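# Lay the springy cord along the drawn line

## Task

Shape the springy cord so it follows the line marked on the board, and weigh it down with the steel blocks so that along its whole length it touches the line and rests flat against the board.

## Robot and tools

Robot: two FANUC CRX arms, left_arm and right_arm, each with a two-pad parallel gripper that opens up to 50 mm. In the scene frame the origin sits at table-top height, halfway between the two nominal bases. +z points up, +x points out over the table, and left_arm is on the +y side. These side names do not match image sides. Calibrated bases: left_arm at (-0.049, +0.426, 0) m and right_arm at (-0.053, -0.312, 0) m, each turned slightly about z. Each arm reports its hand pose, velocities and targets in its own base frame. Fixed cameras and the table use the scene frame. The gripper's fingers point along its +z axis and close along its x axis. end_effector_position is the point midway between the pads, and the fingertips extend 17.5 mm past it. A block sticks out about 10 cm from the last joint axis toward the gripper's -y, and it rotates with the gripper.

execute_actions(actions, cameras): actions is a list of actions. Each action holds up to 15 rows, one row per 1/30 s step. If an action has fewer rows, its last row is repeated to fill 15 steps. Every row has 18 numbers, each in [-1, 1], covering both arms even if only one moves. Order: left dx, dy, dz, rx, ry, rz, gripper position, force_limit, speed, then the same nine for the right arm. The six pose numbers are an offset from that arm's Hand target as it stood when the action began, along that arm's own base axes. They are not measured from the previous row. The value 1.0 equals 0.6 m or 180 degrees, and rx, ry, rz together form one rotation vector applied about the Hand target position. Sending the same offset again moves the arm further. All six zeros re-commands the current Hand target. Gripper position: +1 is fully open, about -0.65 brings the pads together, and -1 means close until something stops the fingers. force_limit runs from about 20 N at -1 through 102 N at 0 to 185 N at +1. speed runs from 20 mm/s at -1 through 85 at 0 to 150 at +1. Both default to +1. Gripper numbers are always commands, so to leave a gripper unchanged, repeat its last three values. cameras is a list of names (cam_high, cam_low, cam_board, cam_left_wrist, cam_right_wrist) or ["all"]. Images come back only when you ask for them or when actions is empty. An unknown camera name makes the call invalid.

move(target, speed, blend, blocking, cameras): target is one 18-number row, or a list of up to 15 rows, laid out exactly as above. Each row is an offset from the same starting Hand targets, not from the previous row. The gripper moves in a straight line. speed is the top path speed in m/s, from 0.002 to 1, default 0.25. Rotation is capped at twice that value in rad/s. It can be one value, or one per target. blend, in metres, rounds the corners between listed targets; 0 means stop at each one. The whole move is capped at 10 s. Paths do not avoid obstacles or the other arm. A fast move lags and overshoots more. blocking=false returns after about 0.5 s while the move keeps running. The result adds a move: line giving the outcome: done (within 3 mm and 2 degrees), off_target, moving, held (a check withheld steps) or fault. It may also list limits, such as paced (pose clipped) or held.

wait(seconds): 0 to 10 s; the arms hold their last command. stop(): brakes a running move; the fingers keep moving. zoom_image(camera, region=[x0,y0,x1,y1]): gives a closer view of the latest image, with pixel coordinates from the top-left, at most 504 by 504. cam_high, cam_low and cam_board are 504x504; the wrist cameras are 896x504. read_manual(section="licences") returns only licence text. finished_scene(scene) ends the scene for good, so call it only once the cord stays in place without help.

Results: each arm's end_effector_position (m) and end_effector_quat_wxyz in its base frame. Hand target is the last commanded pose after clipping, and the next offsets count from it. The controller clips commands to within 70 mm and 16 degrees of the measured pose. The gripper may come to rest short of its target; if so, send the remaining distance as an offset. Tool commands lists the current gripper commands. object_status: 0 moving, 1 stopped while opening, 2 stopped while closing (a grip), 3 reached the position or pads met (usually nothing held). A successful grip reads 2. position_measured is in counts, and the opening in mm is about (250 - value) x 0.202. A new force_limit or speed only takes effect after a position change of at least 0.01. Flange force is the outside force along the gripper axes and includes held weight. It is noisy during acceleration and may read no reading. "within noise" means the joint velocities are essentially zero. MOTOR HOT warns that a motor is close to an over-temperature stop of 30 to 60 s.

Avoid: knocking anything off the table, dropping or releasing moving parts, and hitting hard. Forces of 150 N on an arm, or joint torque at its limit (144 N m for the big joints, 36 N m for the wrist), freeze that arm for 10 s. The arms are stiff, so a target set just past a firm contact can trigger a fault. To end a push, command the target back past the gripper. Keep the two arms apart: contact between them, including one gripper squeezing the other's fingers, can fail the scene. A loose object may occasionally get nudged by an outside push. Avoid long stretched-out holds and pushing toward poses the arm cannot reach, because these heat the motors.

Each tool is called after "Request:" as name(argument=value, ...) on one line, values as JSON.

## Session

Request:
execute_actions(actions=[])

Scene clock: 0.00 s.
left_arm: end_effector_position=(+0.1403, -0.6016, +0.2532) position_measured=3 object_status=3 end_effector_quat_wxyz=(-0.434, +0.341, +0.706, -0.443) | right_arm: end_effector_position=(+0.4395, -0.1293, +0.1253) position_measured=3 object_status=3 end_effector_quat_wxyz=(-0.002, +0.902, +0.430, +0.039)
Joint positions: left_arm=[-0.77 0.653 -0.038 1.094 -1.755 1.107] | right_arm=[-0.027 0.05 -0.308 -0.043 -1.145 -0.637]
Joint velocities: within noise
Flange force (N): no reading
Hand target: left_arm +0.1403, -0.6016, +0.2532; -0.434, +0.341, +0.706, -0.443 | right_arm +0.4395, -0.1293, +0.1253; -0.002, +0.902, +0.430, +0.039
Tool commands: left_gripper/position=+1.0 left_gripper/force_limit=+1.0 left_gripper/speed=+1.0 right_gripper/position=+1.0 right_gripper/force_limit=+1.0 right_gripper/speed=+1.0

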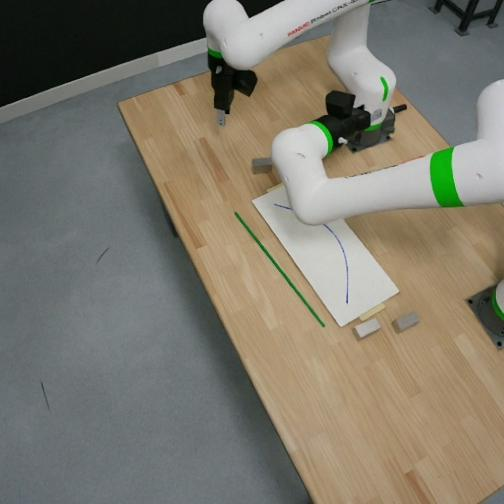

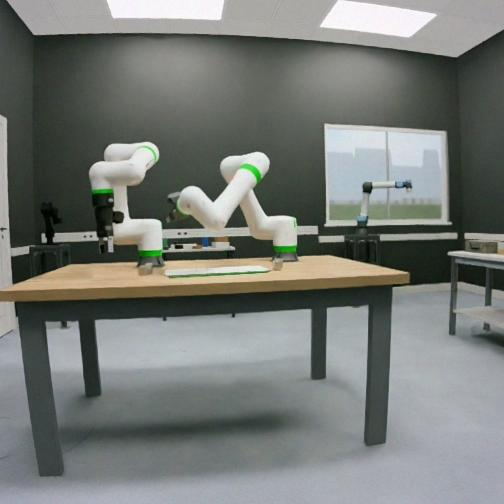

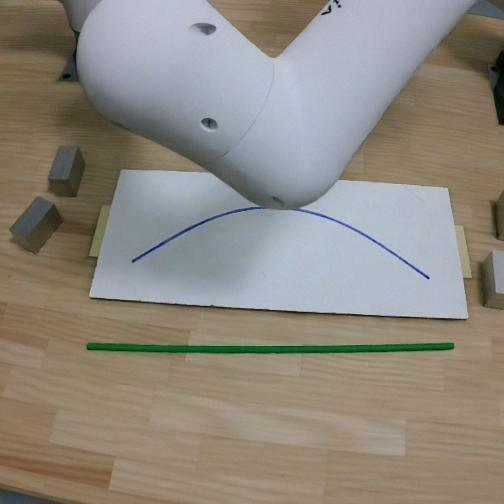

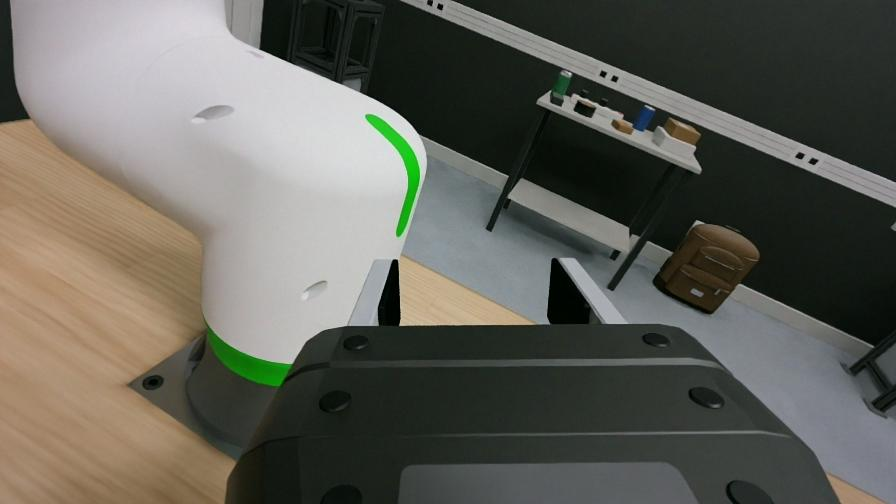

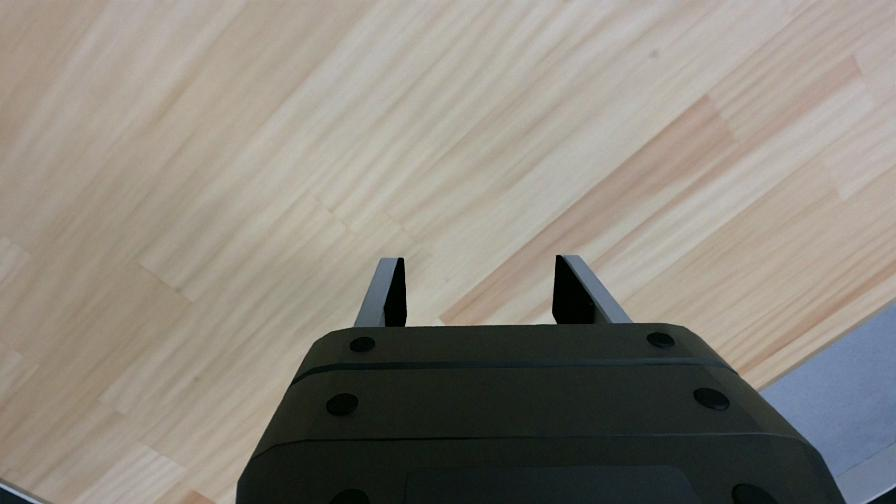

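Request:
move(target=[[0.433,0.5,0.25,-0.08,-0.24,-0.2,1,1,1,0,0,0,0,0,0,1,1,1],[0.267,0.93,0.2,-0.148,-0.431,-0.361,1,1,1,0,0,0,0,0,0,1,1,1]], blend=[0.05,0], speed=0.4, cameras=["all"])

Scene clock: 5.30 s.
left_arm: end_effector_position=(+0.3006, -0.0436, +0.3732) position_measured=3 object_status=3 end_effector_quat_wxyz=(+0.000, +0.903, +0.430, +0.001) | right_arm: end_effector_position=(+0.4395, -0.1293, +0.1253) position_measured=3 object_status=3 end_effector_quat_wxyz=(-0.002, +0.902, +0.430, +0.039)
Joint positions: left_arm=[0.299 -0.348 -0.072 0.001 -1.845 -0.981] | right_arm=[-0.027 0.05 -0.308 -0.043 -1.145 -0.637]
Flange force (N): left_arm=[2.6 -8.2 -0.4] | right_arm=[1.7 -2.7 -1.3]
Hand target: left_arm +0.3005, -0.0436, +0.3732; +0.000, +0.903, +0.430, +0.001 | right_arm +0.4395, -0.1293, +0.1253; -0.002, +0.902, +0.430, +0.039
Off the commanded pose: left_arm 0.000 m, 0 deg | right_arm 0.000 m, 0 deg.
move: done

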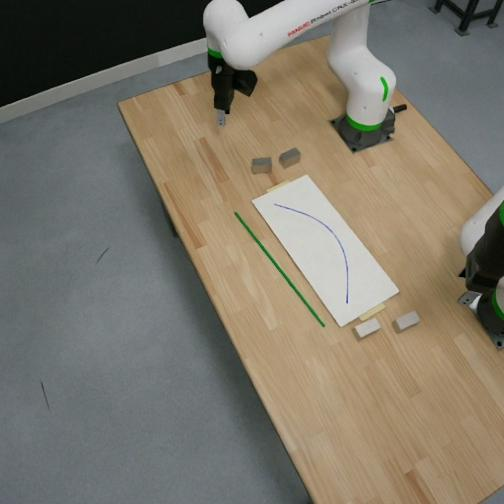

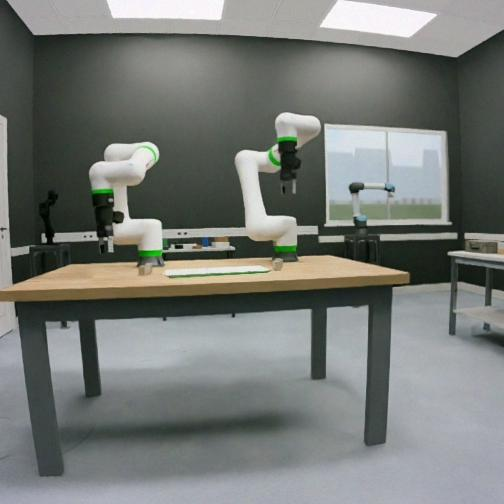

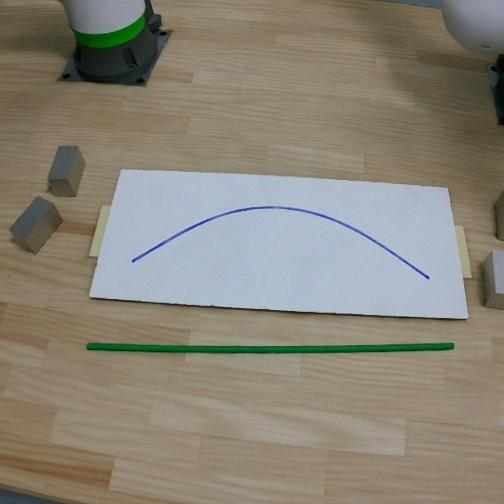

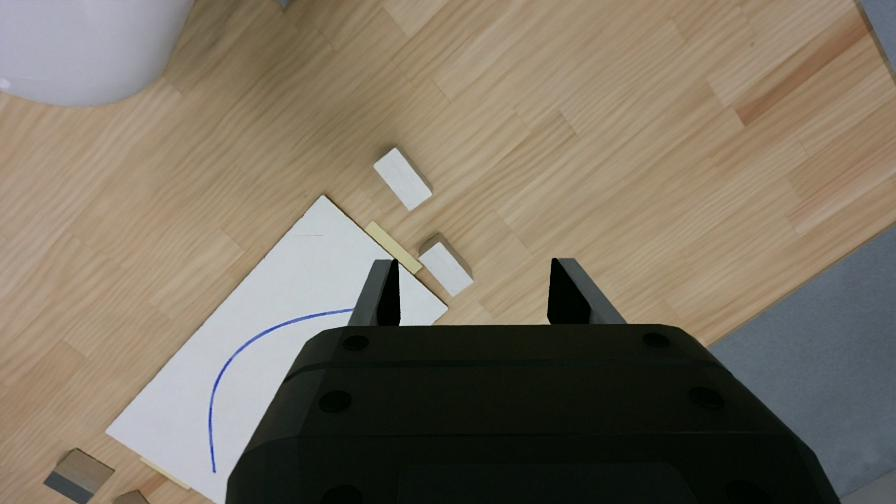

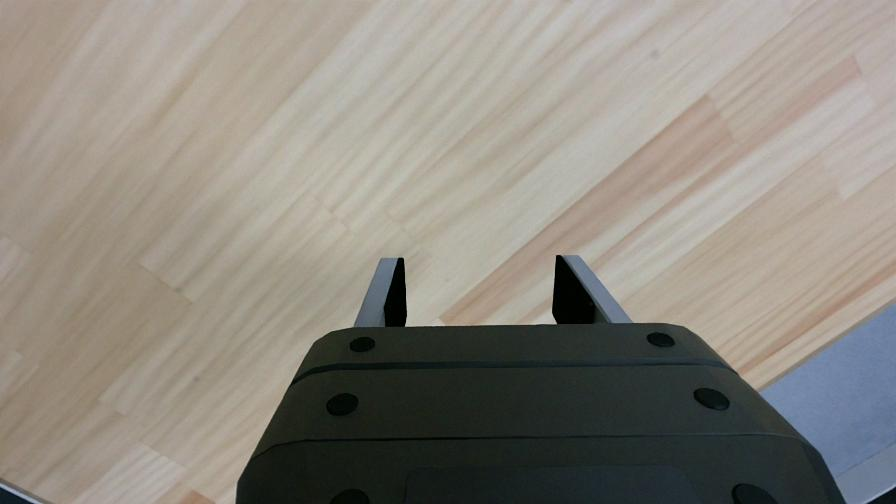

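Request:
move(target=[0.2,-0.683,-0.089,0,0,0.217,1,1,1,0,0,0,0,0,0,1,1,1], speed=0.4, cameras=["cam_left_wrist","cam_board"])

Scene clock: 10.53 s.
left_arm: end_effector_position=(+0.4205, -0.4534, +0.3198) position_measured=3 object_status=3 end_effector_quat_wxyz=(+0.000, +0.707, +0.707, +0.001) | right_arm: end_effector_position=(+0.4395, -0.1293, +0.1253) position_measured=3 object_status=3 end_effector_quat_wxyz=(-0.002, +0.902, +0.430, +0.039)
Joint positions: left_arm=[-0.612 0.461 0.654 -0.001 -1.763 0.611] | right_arm=[-0.027 0.05 -0.308 -0.043 -1.145 -0.637]
Flange force (N): left_arm=[3.8 -0.6 0.9] | right_arm=[2.0 -2.2 -1.3]
Hand target: left_arm +0.4205, -0.4534, +0.3198; +0.000, +0.707, +0.707, +0.001 | right_arm +0.4395, -0.1293, +0.1253; -0.002, +0.902, +0.430, +0.039
Off the commanded pose: left_arm 0.000 m, 0 deg | right_arm 0.000 m, 0 deg.
move: done; limits=paced
Images, in order (width x height): cam_board 504x504, cam_left_wrist 896x504.

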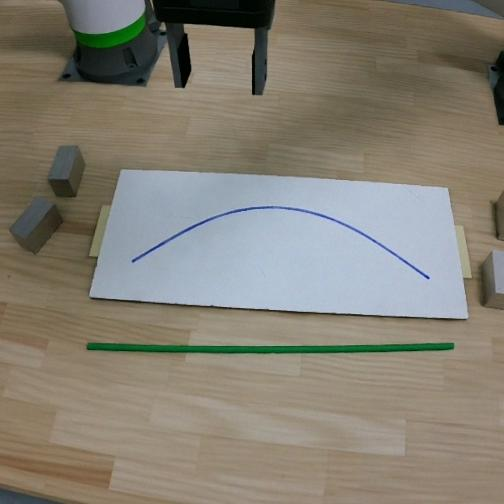

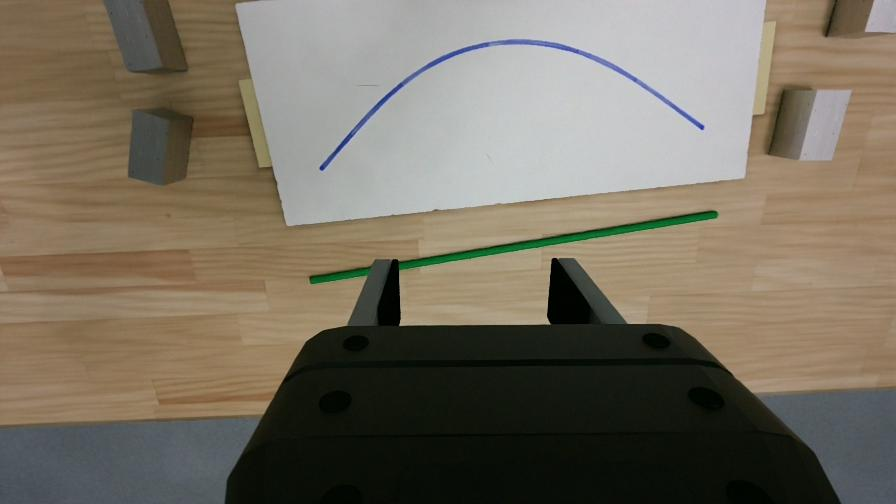

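Request:
zoom_image(camera="cam_left_wrist", region=[696, 0, 896, 200])

Request:
zoom_image(camera="cam_left_wrist", region=[96, 0, 346, 250])

Request:
zoom_image(camera="cam_left_wrist", region=[300, 20, 720, 290])

Scaled by 2.520.

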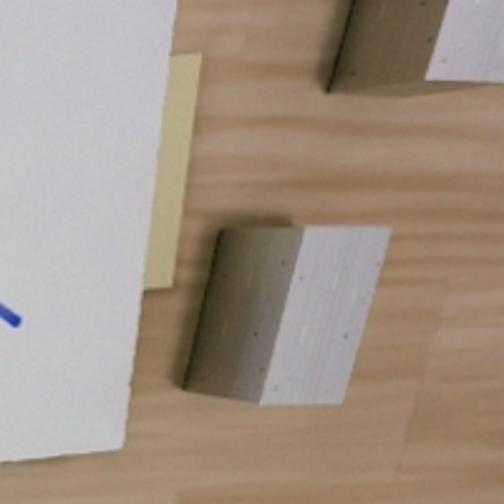

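Scaled by 2.016.

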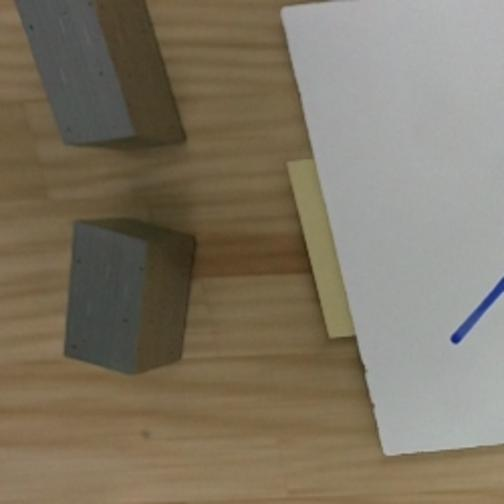

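Scaled by 1.200.

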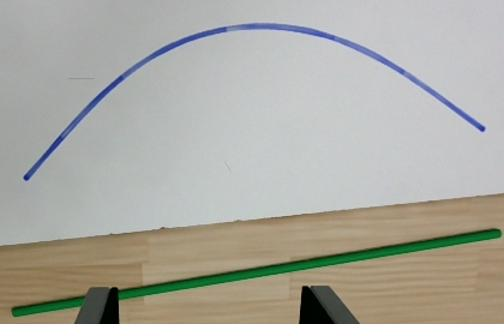

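Request:
move(target=[-0.0575,0.5407,-0.3167,0,0,0,1,-0.6,0,-0.033,0.267,0.325,-0.019,0.017,0.217,1,1,1], speed=0.35, cameras=["cam_left_wrist","cam_right_wrist"])

Scene clock: 23.47 s.
left_arm: end_effector_position=(+0.3860, -0.1290, +0.1298) position_measured=3 object_status=3 end_effector_quat_wxyz=(+0.000, +0.707, +0.707, +0.001) | right_arm: end_effector_position=(+0.4197, +0.0309, +0.3203) position_measured=3 object_status=3 end_effector_quat_wxyz=(+0.000, +0.706, +0.708, +0.000)
Joint positions: left_arm=[0.002 -0.043 -0.399 -0.001 -1.213 -0.003] | right_arm=[0.388 -0.068 0.027 0 -1.665 -0.386]
Flange force (N): left_arm=[5.2 -2.6 -1.8] | right_arm=[2.3 -2.0 -1.0]
Hand target: left_arm +0.3860, -0.1290, +0.1298; +0.000, +0.707, +0.707, +0.001 | right_arm +0.4197, +0.0309, +0.3203; +0.000, +0.706, +0.708, +0.000
Off the commanded pose: left_arm 0.000 m, 0 deg | right_arm 0.000 m, 0 deg.
move: done
Images, in order (width x height): cam_left_wrist 896x504, cam_right_wrist 896x504.

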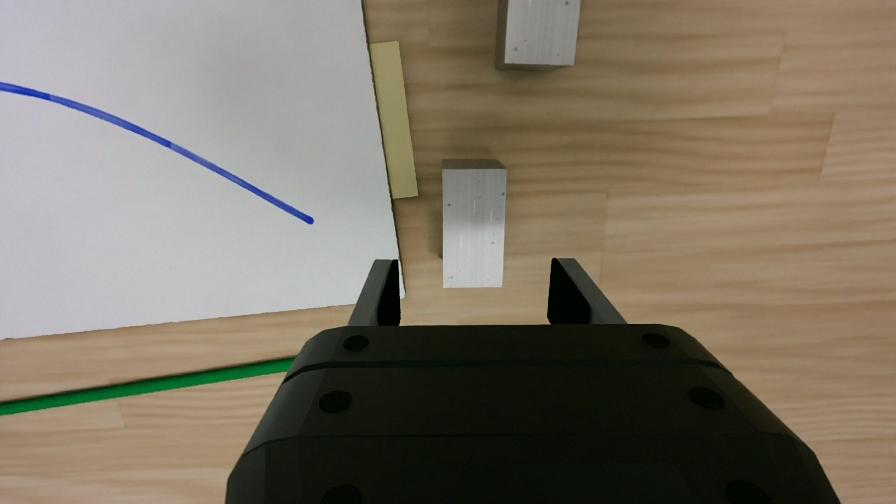

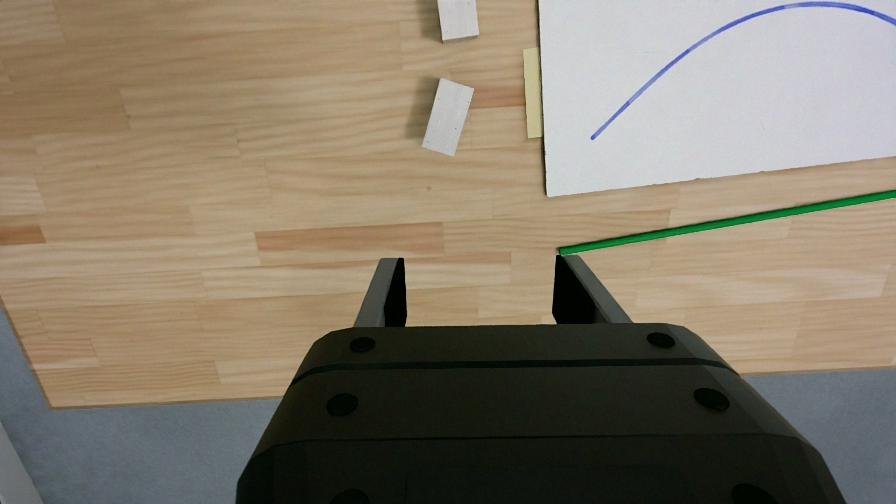

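Request:
move(target=[[0.005,0.0067,-0.03,0,0,0,1,-0.6,0,-0.067,-0.0098,-0.367,0,0,-0.089,1,-0.6,0],[0.005,0.0067,-0.167,0,0,0,-1,-0.6,0,-0.067,-0.0098,-0.4847,0,0,-0.089,-1,-0.6,0]], speed=[0.3,0.12], blend=[0.01,0], cameras=["cam_left_wrist","cam_right_wrist"])

Scene clock: 28.57 s.
left_arm: end_effector_position=(+0.3891, -0.1250, +0.0296) position_measured=103 object_status=2 end_effector_quat_wxyz=(+0.000, +0.707, +0.707, +0.001) | right_arm: end_effector_position=(+0.3794, +0.0251, +0.0294) position_measured=104 object_status=2 end_effector_quat_wxyz=(+0.000, +0.798, +0.602, +0.000)
Joint positions: left_arm=[0.012 0.09 -0.528 -0.001 -0.952 -0.013] | right_arm=[0.415 0.02 -0.604 0 -0.947 -0.693]
Flange force (N): left_arm=[4.0 -1.4 -1.2] | right_arm=[-1.0 -2.8 -5.7]
Hand target: left_arm +0.3890, -0.1250, +0.0296; +0.000, +0.707, +0.707, +0.001 | right_arm +0.3795, +0.0251, +0.0294; +0.000, +0.798, +0.602, +0.000
Off the commanded pose: left_arm 0.000 m, 0 deg | right_arm 0.000 m, 0 deg.
move: done
Images, in order (width x height): cam_left_wrist 896x504, cam_right_wrist 896x504.

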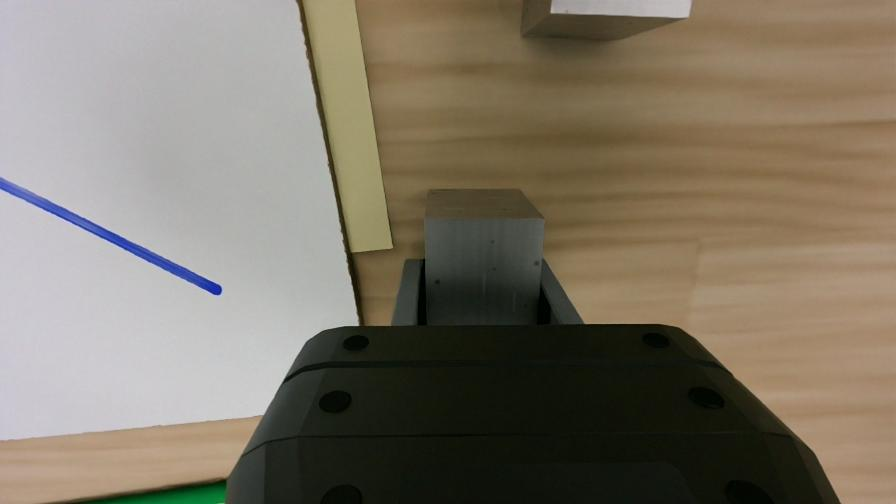

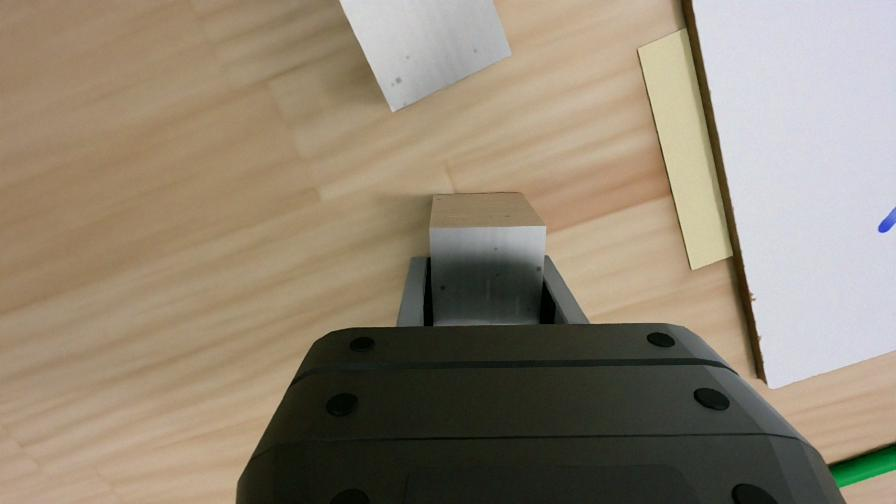

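Request:
move(target=[[0,0,0.06,0,0,0,-1,-0.6,0,0,0,0.06,0,0,0,-1,-0.6,0],[-0.035,-0.1667,0.06,0,0,0.323,-1,-0.6,0,-0.0067,0.2375,0.06,0,0,-0.153,-1,-0.6,0],[-0.035,-0.1667,0.0108,0,0,0.323,-1,-0.6,0,-0.0067,0.2375,0.0108,0,0,-0.153,-1,-0.6,0]], speed=[0.2,0.25,0.08], blend=[0.01,0.01,0], cameras=["cam_left_wrist","cam_right_wrist","cam_board"])

Scene clock: 33.07 s.
left_arm: end_effector_position=(+0.3681, -0.2250, +0.0361) position_measured=103 object_status=2 end_effector_quat_wxyz=(+0.000, +0.275, +0.961, +0.001) | right_arm: end_effector_position=(+0.3755, +0.1676, +0.0359) position_measured=104 object_status=2 end_effector_quat_wxyz=(+0.000, +0.919, +0.395, +0.000)
Joint positions: left_arm=[-0.244 0.135 -0.458 -0.002 -0.978 1.258] | right_arm=[0.742 0.086 -0.515 0 -0.97 -1.5]
Flange force (N): left_arm=[9.0 5.8 -7.4] | right_arm=[-0.3 -2.3 4.1]
Hand target: left_arm +0.3680, -0.2250, +0.0361; +0.000, +0.275, +0.961, +0.001 | right_arm +0.3754, +0.1676, +0.0359; +0.000, +0.919, +0.395, +0.000
Off the commanded pose: left_arm 0.000 m, 0 deg | right_arm 0.000 m, 0 deg.
move: done
Images, in order (width x height): cam_board 504x504, cam_left_wrist 896x504, cam_right_wrist 896x504.

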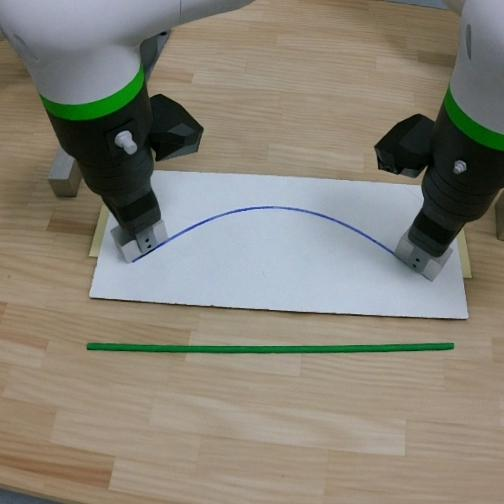

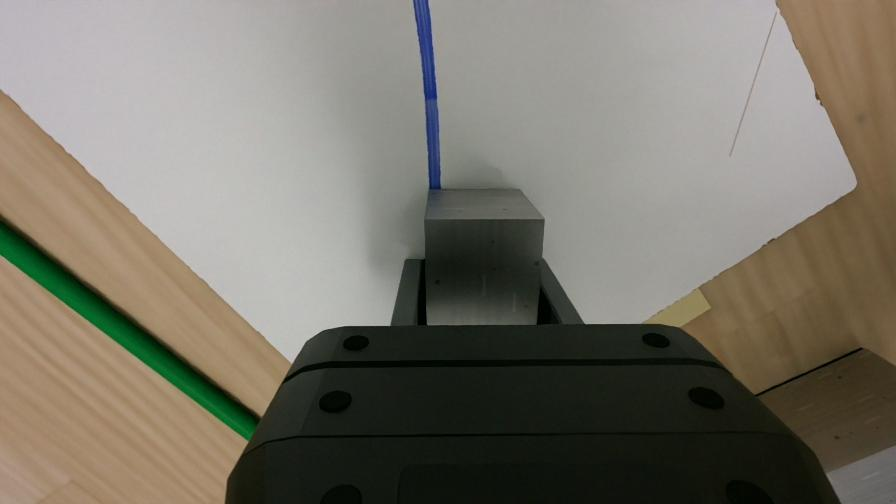

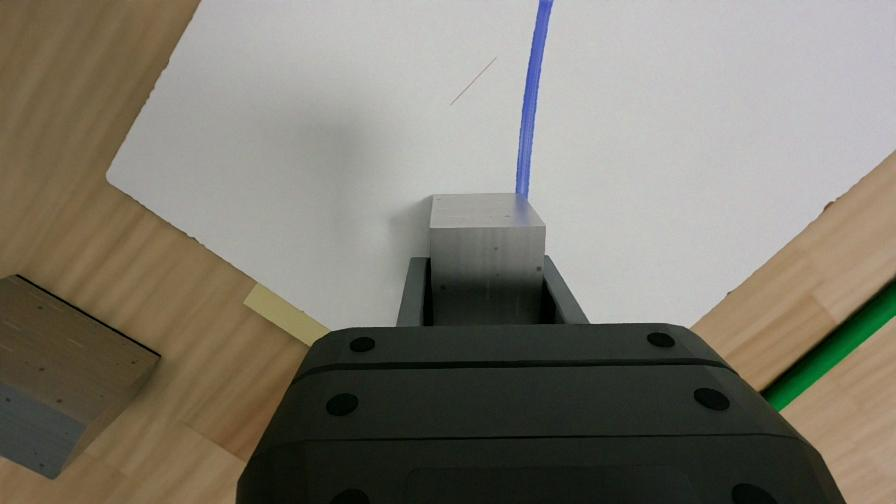

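Request:
move(target=[[-0.008,0.005,0.005,0,0,0,-1,-0.6,0,-0.0048,-0.005,0.005,0,0,0,-1,-0.6,0],[-0.008,0.005,-0.0017,0,0,0,-1,-0.6,0,-0.0048,-0.005,-0.0017,0,0,0,-1,-0.6,0]], speed=0.03, cameras=["cam_left_wrist","cam_right_wrist"])

Scene clock: 35.20 s.
left_arm: end_effector_position=(+0.3633, -0.2220, +0.0352) position_measured=103 object_status=2 end_effector_quat_wxyz=(+0.000, +0.275, +0.961, +0.001) | right_arm: end_effector_position=(+0.3726, +0.1646, +0.0351) position_measured=104 object_status=2 end_effector_quat_wxyz=(+0.000, +0.919, +0.395, +0.000)
Joint positions: left_arm=[-0.239 0.123 -0.475 -0.002 -0.973 1.254] | right_arm=[0.741 0.078 -0.526 0 -0.966 -1.5]
Joint velocities: left_arm=[0.001 0.005 -0.003 0.001 0.004 -0.001] | right_arm=[within noise]
Flange force (N): left_arm=[46.0 14.8 -97.6] | right_arm=[-22.9 -28.2 -83.1]
Hand target: left_arm +0.3632, -0.2220, +0.0351; +0.000, +0.275, +0.961, +0.001 | right_arm +0.3726, +0.1646, +0.0349; +0.000, +0.919, +0.395, +0.000
Off the commanded pose: left_arm 0.000 m, 0 deg | right_arm 0.000 m, 0 deg.
move: done
Images, in order (width x height): cam_left_wrist 896x504, cam_right_wrist 896x504.

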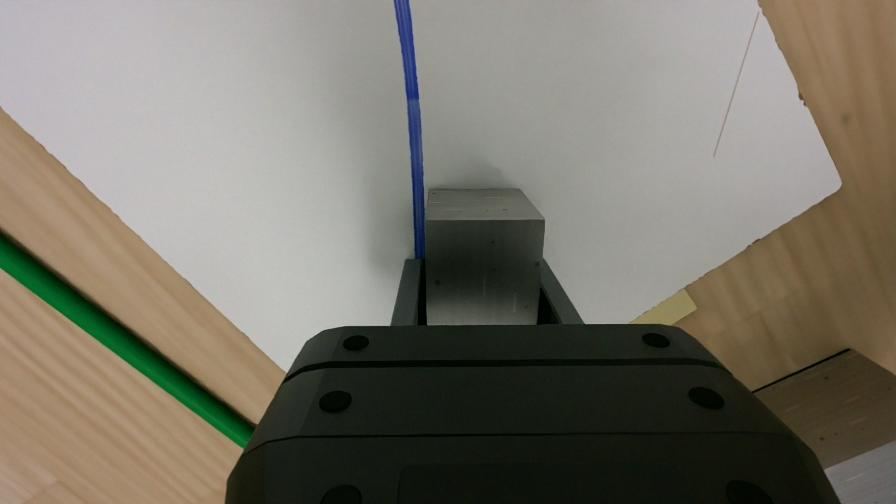

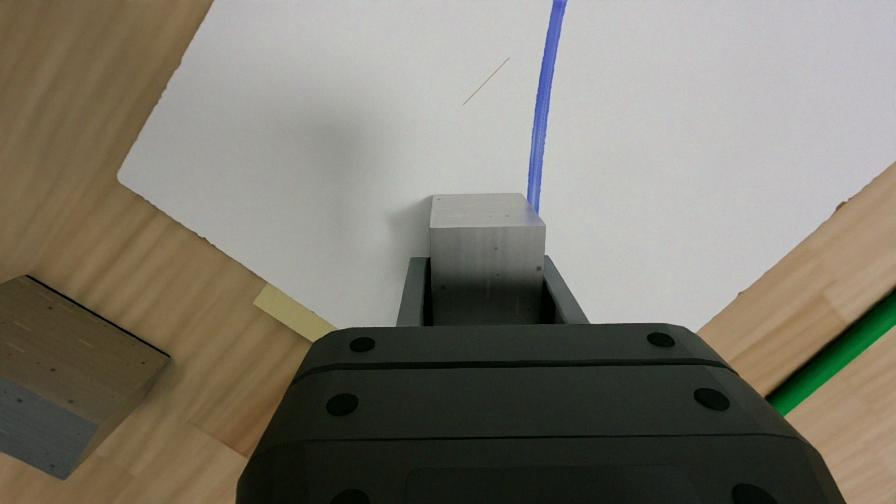

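Request:
move(target=[[-0.001,0.0006,0.0012,0,0,0,-1,-0.6,0,0,0,0.0012,0,0,0,-1,-0.6,0],[-0.001,0.0006,0.0012,0,0,0,0.67,-0.6,-0.8,0,0,0.0012,0,0,0,0.67,-0.6,-0.8],[-0.001,0.0006,0.15,0,0,0,0.67,-0.6,-0.8,0,0,0.15,0,0,0,0.67,-0.6,-0.8]], speed=[0.02,0.05,0.15], cameras=["cam_left_wrist","cam_right_wrist"])

Scene clock: 38.33 s.
left_arm: end_effector_position=(+0.3626, -0.2216, +0.1250) position_measured=52 object_status=3 end_effector_quat_wxyz=(+0.000, +0.275, +0.961, +0.001) | right_arm: end_effector_position=(+0.3726, +0.1645, +0.1249) position_measured=52 object_status=3 end_effector_quat_wxyz=(+0.000, +0.919, +0.395, +0.000)
Joint positions: left_arm=[-0.239 0.01 -0.36 -0.001 -1.202 1.253] | right_arm=[0.741 -0.037 -0.407 0 -1.201 -1.5]
Flange force (N): left_arm=[4.2 4.2 -2.2] | right_arm=[-1.2 -2.9 -1.1]
Hand target: left_arm +0.3626, -0.2216, +0.1251; +0.000, +0.275, +0.961, +0.001 | right_arm +0.3726, +0.1646, +0.1249; +0.000, +0.919, +0.395, +0.000
Off the commanded pose: left_arm 0.000 m, 0 deg | right_arm 0.000 m, 0 deg.
move: done
Images, in order (width x height): cam_left_wrist 896x504, cam_right_wrist 896x504.

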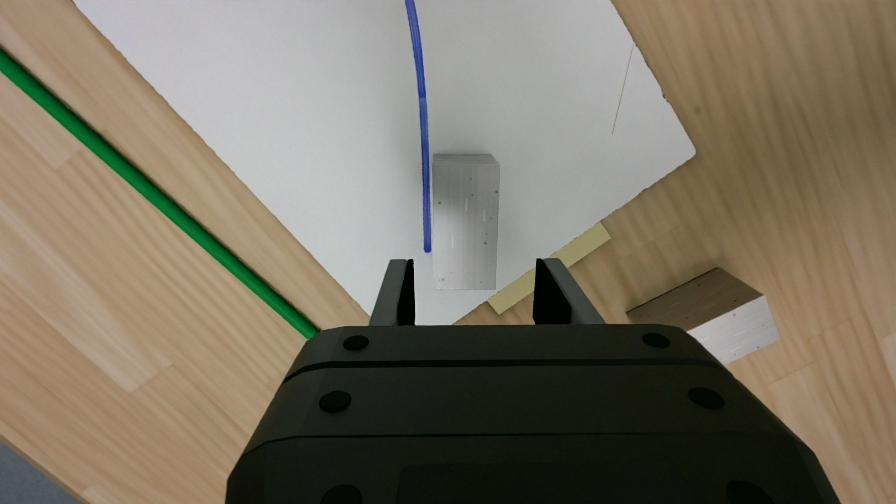

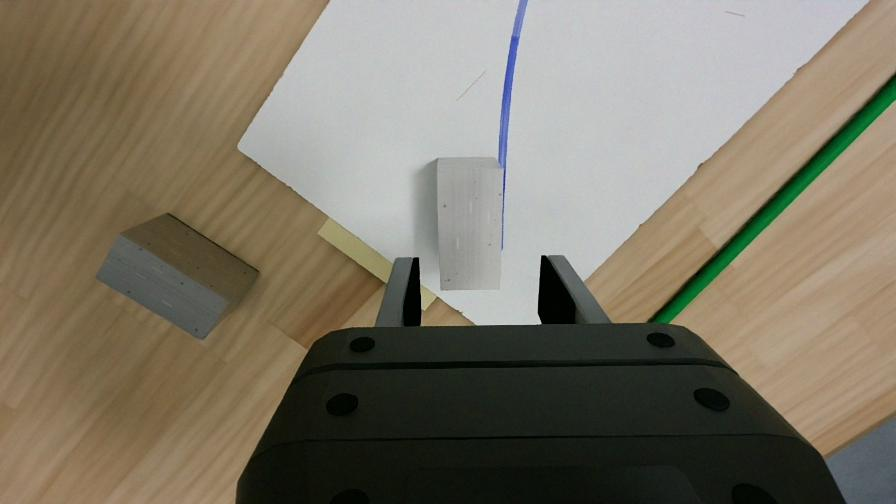

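Request:
move(target=[[0.2507,-0.2965,-0.09,0,0,0.2306,0.67,-0.6,-0.8,-0.1385,-0.2283,-0.05,0,0,0.308,1,-0.6,-0.3],[0.2507,-0.2965,-0.176,0,0,0.2306,0.67,-0.6,-0.8,-0.1385,-0.2283,-0.159,0,0,0.308,1,-0.6,-0.3]], speed=[0.3,0.08], blend=[0.01,0], cameras=["cam_left_wrist","cam_right_wrist","cam_board"])

Scene clock: 45.23 s.
left_arm: end_effector_position=(+0.5131, -0.3996, +0.0196) position_measured=52 object_status=3 end_effector_quat_wxyz=(+0.000, -0.084, +0.996, +0.001) | right_arm: end_effector_position=(+0.2895, +0.0276, +0.0295) position_measured=3 object_status=3 end_effector_quat_wxyz=(+0.000, +0.629, +0.777, +0.000)
Joint positions: left_arm=[-0.461 0.645 0.217 -0.001 -1.144 2.199] | right_arm=[0.558 -0.24 -0.83 0 -0.98 -0.349]
Flange force (N): left_arm=[2.3 7.8 -27.2] | right_arm=[3.5 -0.5 -1.0]
Hand target: left_arm +0.5131, -0.3995, +0.0195; +0.000, -0.084, +0.996, +0.001 | right_arm +0.2895, +0.0276, +0.0295; +0.000, +0.629, +0.777, +0.000
Off the commanded pose: left_arm 0.000 m, 0 deg | right_arm 0.000 m, 0 deg.
move: done
Images, in order (width x height): cam_board 504x504, cam_left_wrist 896x504, cam_right_wrist 896x504.

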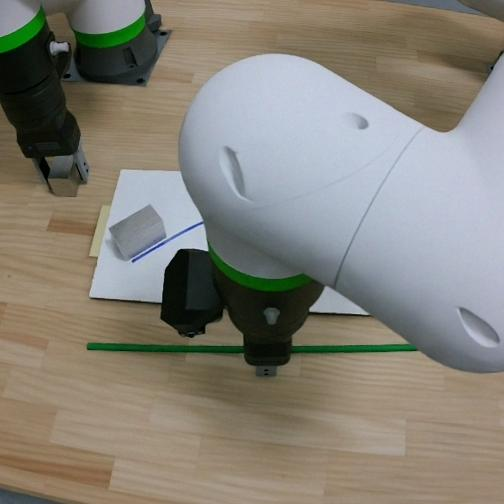

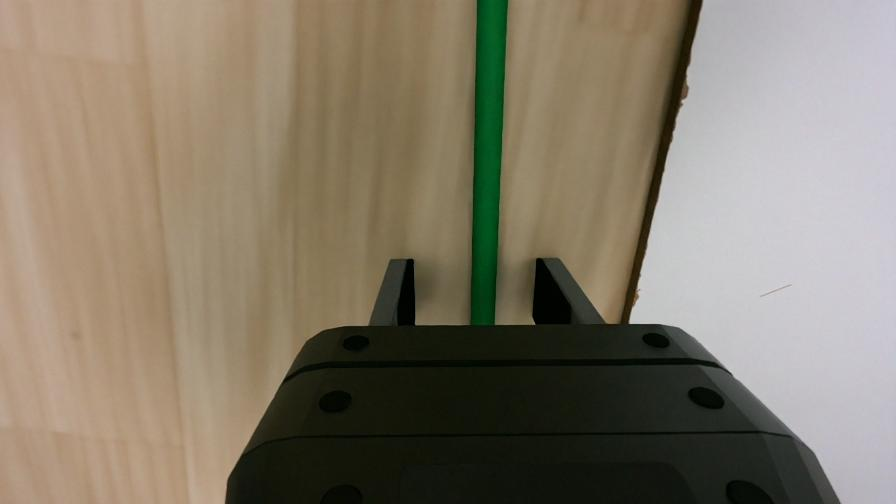

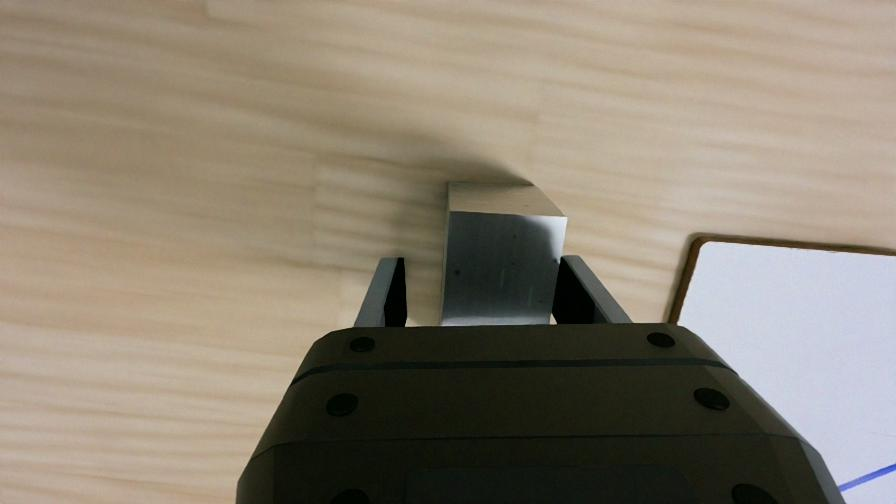

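Request:
move(target=[0,0,0.0008,0,0,0,-1,-0.8,-0.8,0.0,0,0,0,0,0,-1,-0.6,-0.7], speed=0.05, cameras=["cam_left_wrist","cam_right_wrist"])

Scene clock: 47.00 s.
left_arm: end_effector_position=(+0.5130, -0.3995, +0.0199) position_measured=215 object_status=2 end_effector_quat_wxyz=(+0.000, -0.084, +0.996, +0.001) | right_arm: end_effector_position=(+0.2895, +0.0276, +0.0295) position_measured=102 object_status=2 end_effector_quat_wxyz=(+0.000, +0.629, +0.777, +0.000)
Joint positions: left_arm=[-0.461 0.644 0.217 -0.001 -1.145 2.199] | right_arm=[0.558 -0.24 -0.83 0 -0.98 -0.349]
Flange force (N): left_arm=[-0.1 4.4 -2.7] | right_arm=[6.6 -0.7 1.0]
Hand target: left_arm +0.5131, -0.3995, +0.0199; +0.000, -0.084, +0.996, +0.001 | right_arm +0.2895, +0.0276, +0.0295; +0.000, +0.629, +0.777, +0.000
Off the commanded pose: left_arm 0.000 m, 0 deg | right_arm 0.000 m, 0 deg.
move: done
Images, in order (width x height): cam_left_wrist 896x504, cam_right_wrist 896x504.

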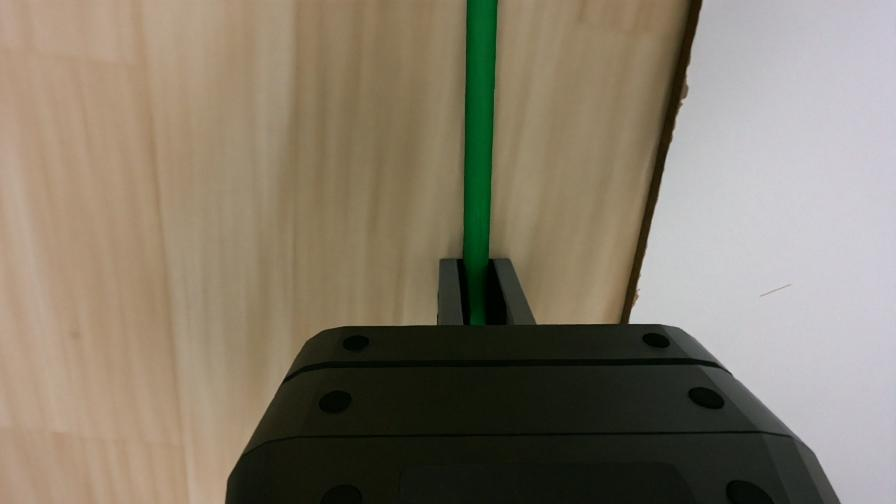

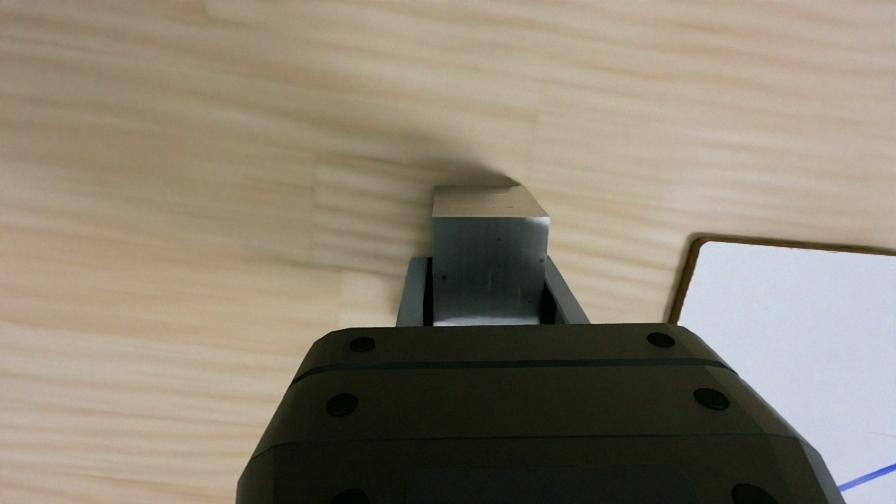

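Request:
move(target=[[0,0,0.045,0,0,0,-1,-0.8,-0.8,0,0,0.08,0,0,0.1,-1,-0.6,-0.7],[-0.151,-0.0047,0.045,0,0,-0.0222,-1,-0.8,-0.8,0,0,0.08,0,0,0.467,-1,-0.6,-0.7],[-0.151,-0.0047,0.0105,0,0,-0.0222,-1,-0.8,-0.8,0,0,0.08,0,0,0.467,-1,-0.6,-0.7]], speed=[0.15,0.2,0.06], blend=[0.008,0.005,0], cameras=["cam_left_wrist","cam_board"])

Scene clock: 52.47 s.
left_arm: end_effector_position=(+0.4225, -0.4024, +0.0263) position_measured=215 object_status=2 end_effector_quat_wxyz=(+0.000, -0.049, +0.999, +0.001) | right_arm: end_effector_position=(+0.2895, +0.0276, +0.0775) position_measured=102 object_status=2 end_effector_quat_wxyz=(+0.000, -0.053, +0.999, +0.000)
Joint positions: left_arm=[-0.537 0.487 -0.013 -0.001 -1.071 2.205] | right_arm=[0.558 -0.321 -0.758 0 -1.134 1.119]
Flange force (N): left_arm=[-0.4 4.0 -1.9] | right_arm=[2.9 4.0 4.4]
Hand target: left_arm +0.4225, -0.4024, +0.0262; +0.000, -0.049, +0.999, +0.001 | right_arm +0.2895, +0.0276, +0.0775; +0.000, -0.053, +0.999, +0.000
Off the commanded pose: left_arm 0.000 m, 0 deg | right_arm 0.000 m, 0 deg.
move: done
Images, in order (width x height): cam_board 504x504, cam_left_wrist 896x504.

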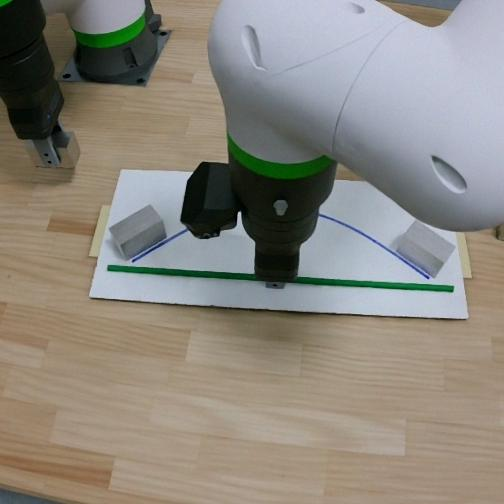

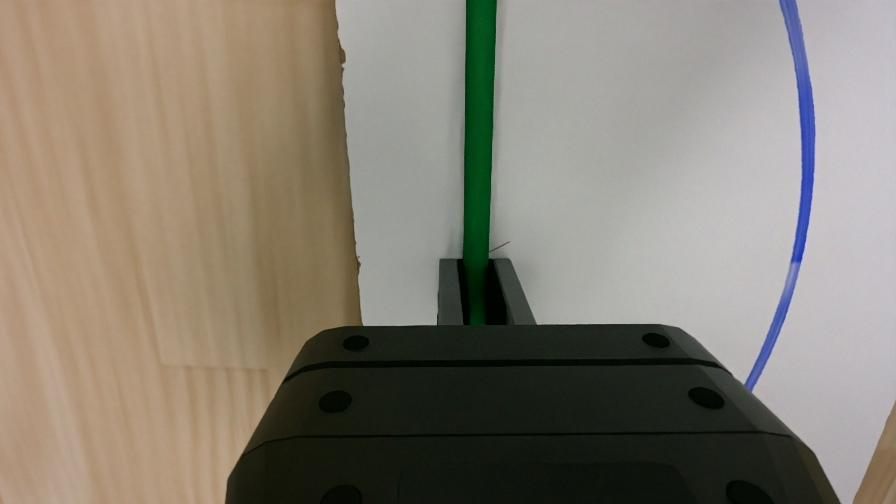

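Request:
move(target=[[0,0,0,0,0,0,0.0,-0.8,-0.8,0,0,0,0,0,0,-1,-0.6,-0.7],[0,0,0.2,0,0,0,0.0,-0.8,-0.8,0,0,0.04,0,0,0,-1,-0.6,-0.7],[-0.2313,0.5005,0.16,0,0,-0.517,1,-0.8,-0.8,0.25,0.254,0.04,0,0,0,-1,-0.6,-0.7],[-0.2313,0.5005,0.16,0,0,-0.517,1,-0.8,-0.8,0.2303,0.5533,0.01,0,0,0,-1,-0.6,-0.7],[-0.2313,0.5005,0.16,0,0,-0.517,1,-0.8,-0.8,0.2303,0.5533,-0.0692,0,0,0,-1,-0.6,-0.7]], speed=[0.05,0.2,0.3,0.25,0.06], blend=[0,0.01,0.01,0.01,0], cameras=["cam_left_wrist","cam_right_wrist","cam_board"])

Scene clock: 61.77 s.
left_arm: end_effector_position=(+0.2837, -0.1021, +0.1222) position_measured=3 object_status=3 end_effector_quat_wxyz=(+0.000, +0.691, +0.723, +0.001) | right_arm: end_effector_position=(+0.4277, +0.3596, +0.0360) position_measured=102 object_status=2 end_effector_quat_wxyz=(+0.000, -0.053, +0.999, +0.000)
Joint positions: left_arm=[0.1 -0.34 -0.658 -0.001 -1.251 -0.055] | right_arm=[0.934 0.421 -0.086 0 -1.064 0.743]
Flange force (N): left_arm=[7.6 -3.7 -2.1] | right_arm=[2.2 1.0 3.2]
Hand target: left_arm +0.2837, -0.1021, +0.1222; +0.000, +0.691, +0.723, +0.001 | right_arm +0.4276, +0.3596, +0.0360; +0.000, -0.053, +0.999, +0.000
Off the commanded pose: left_arm 0.000 m, 0 deg | right_arm 0.000 m, 0 deg.
move: done; blend cut to 0 m at target 3
Images, in order (width x height): cam_board 504x504, cam_left_wrist 896x504, cam_right_wrist 896x504.

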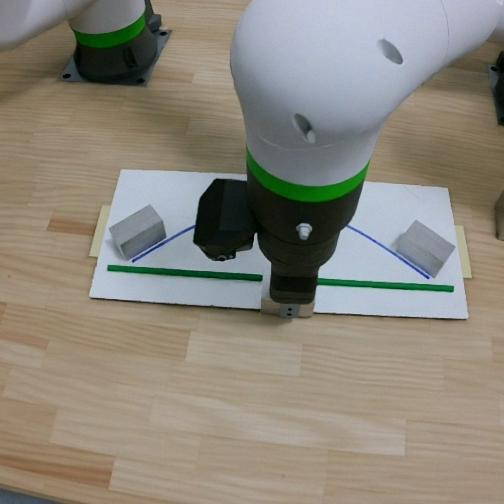

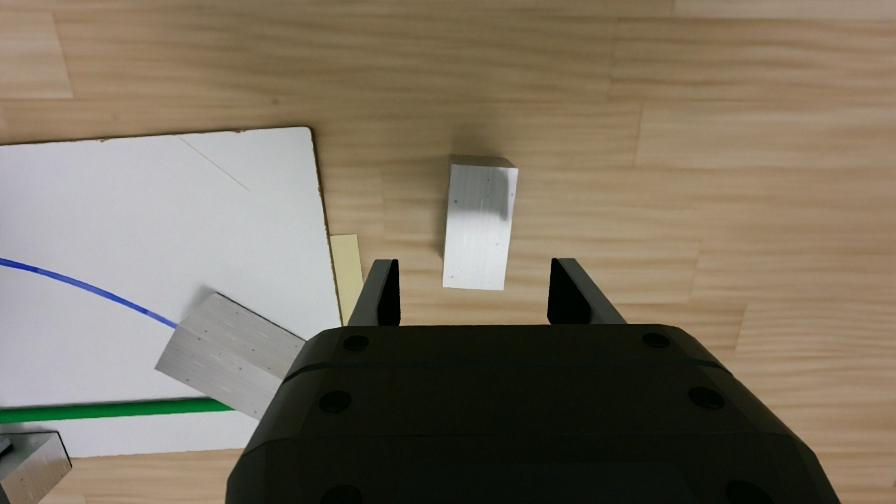

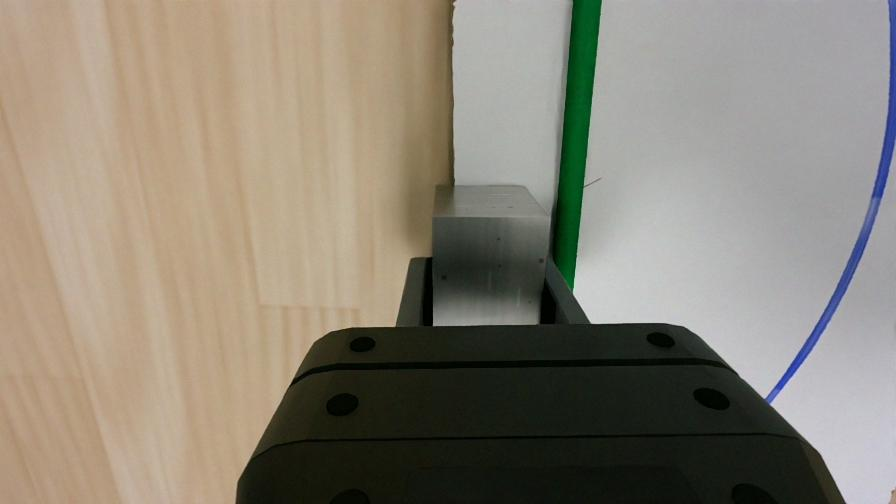

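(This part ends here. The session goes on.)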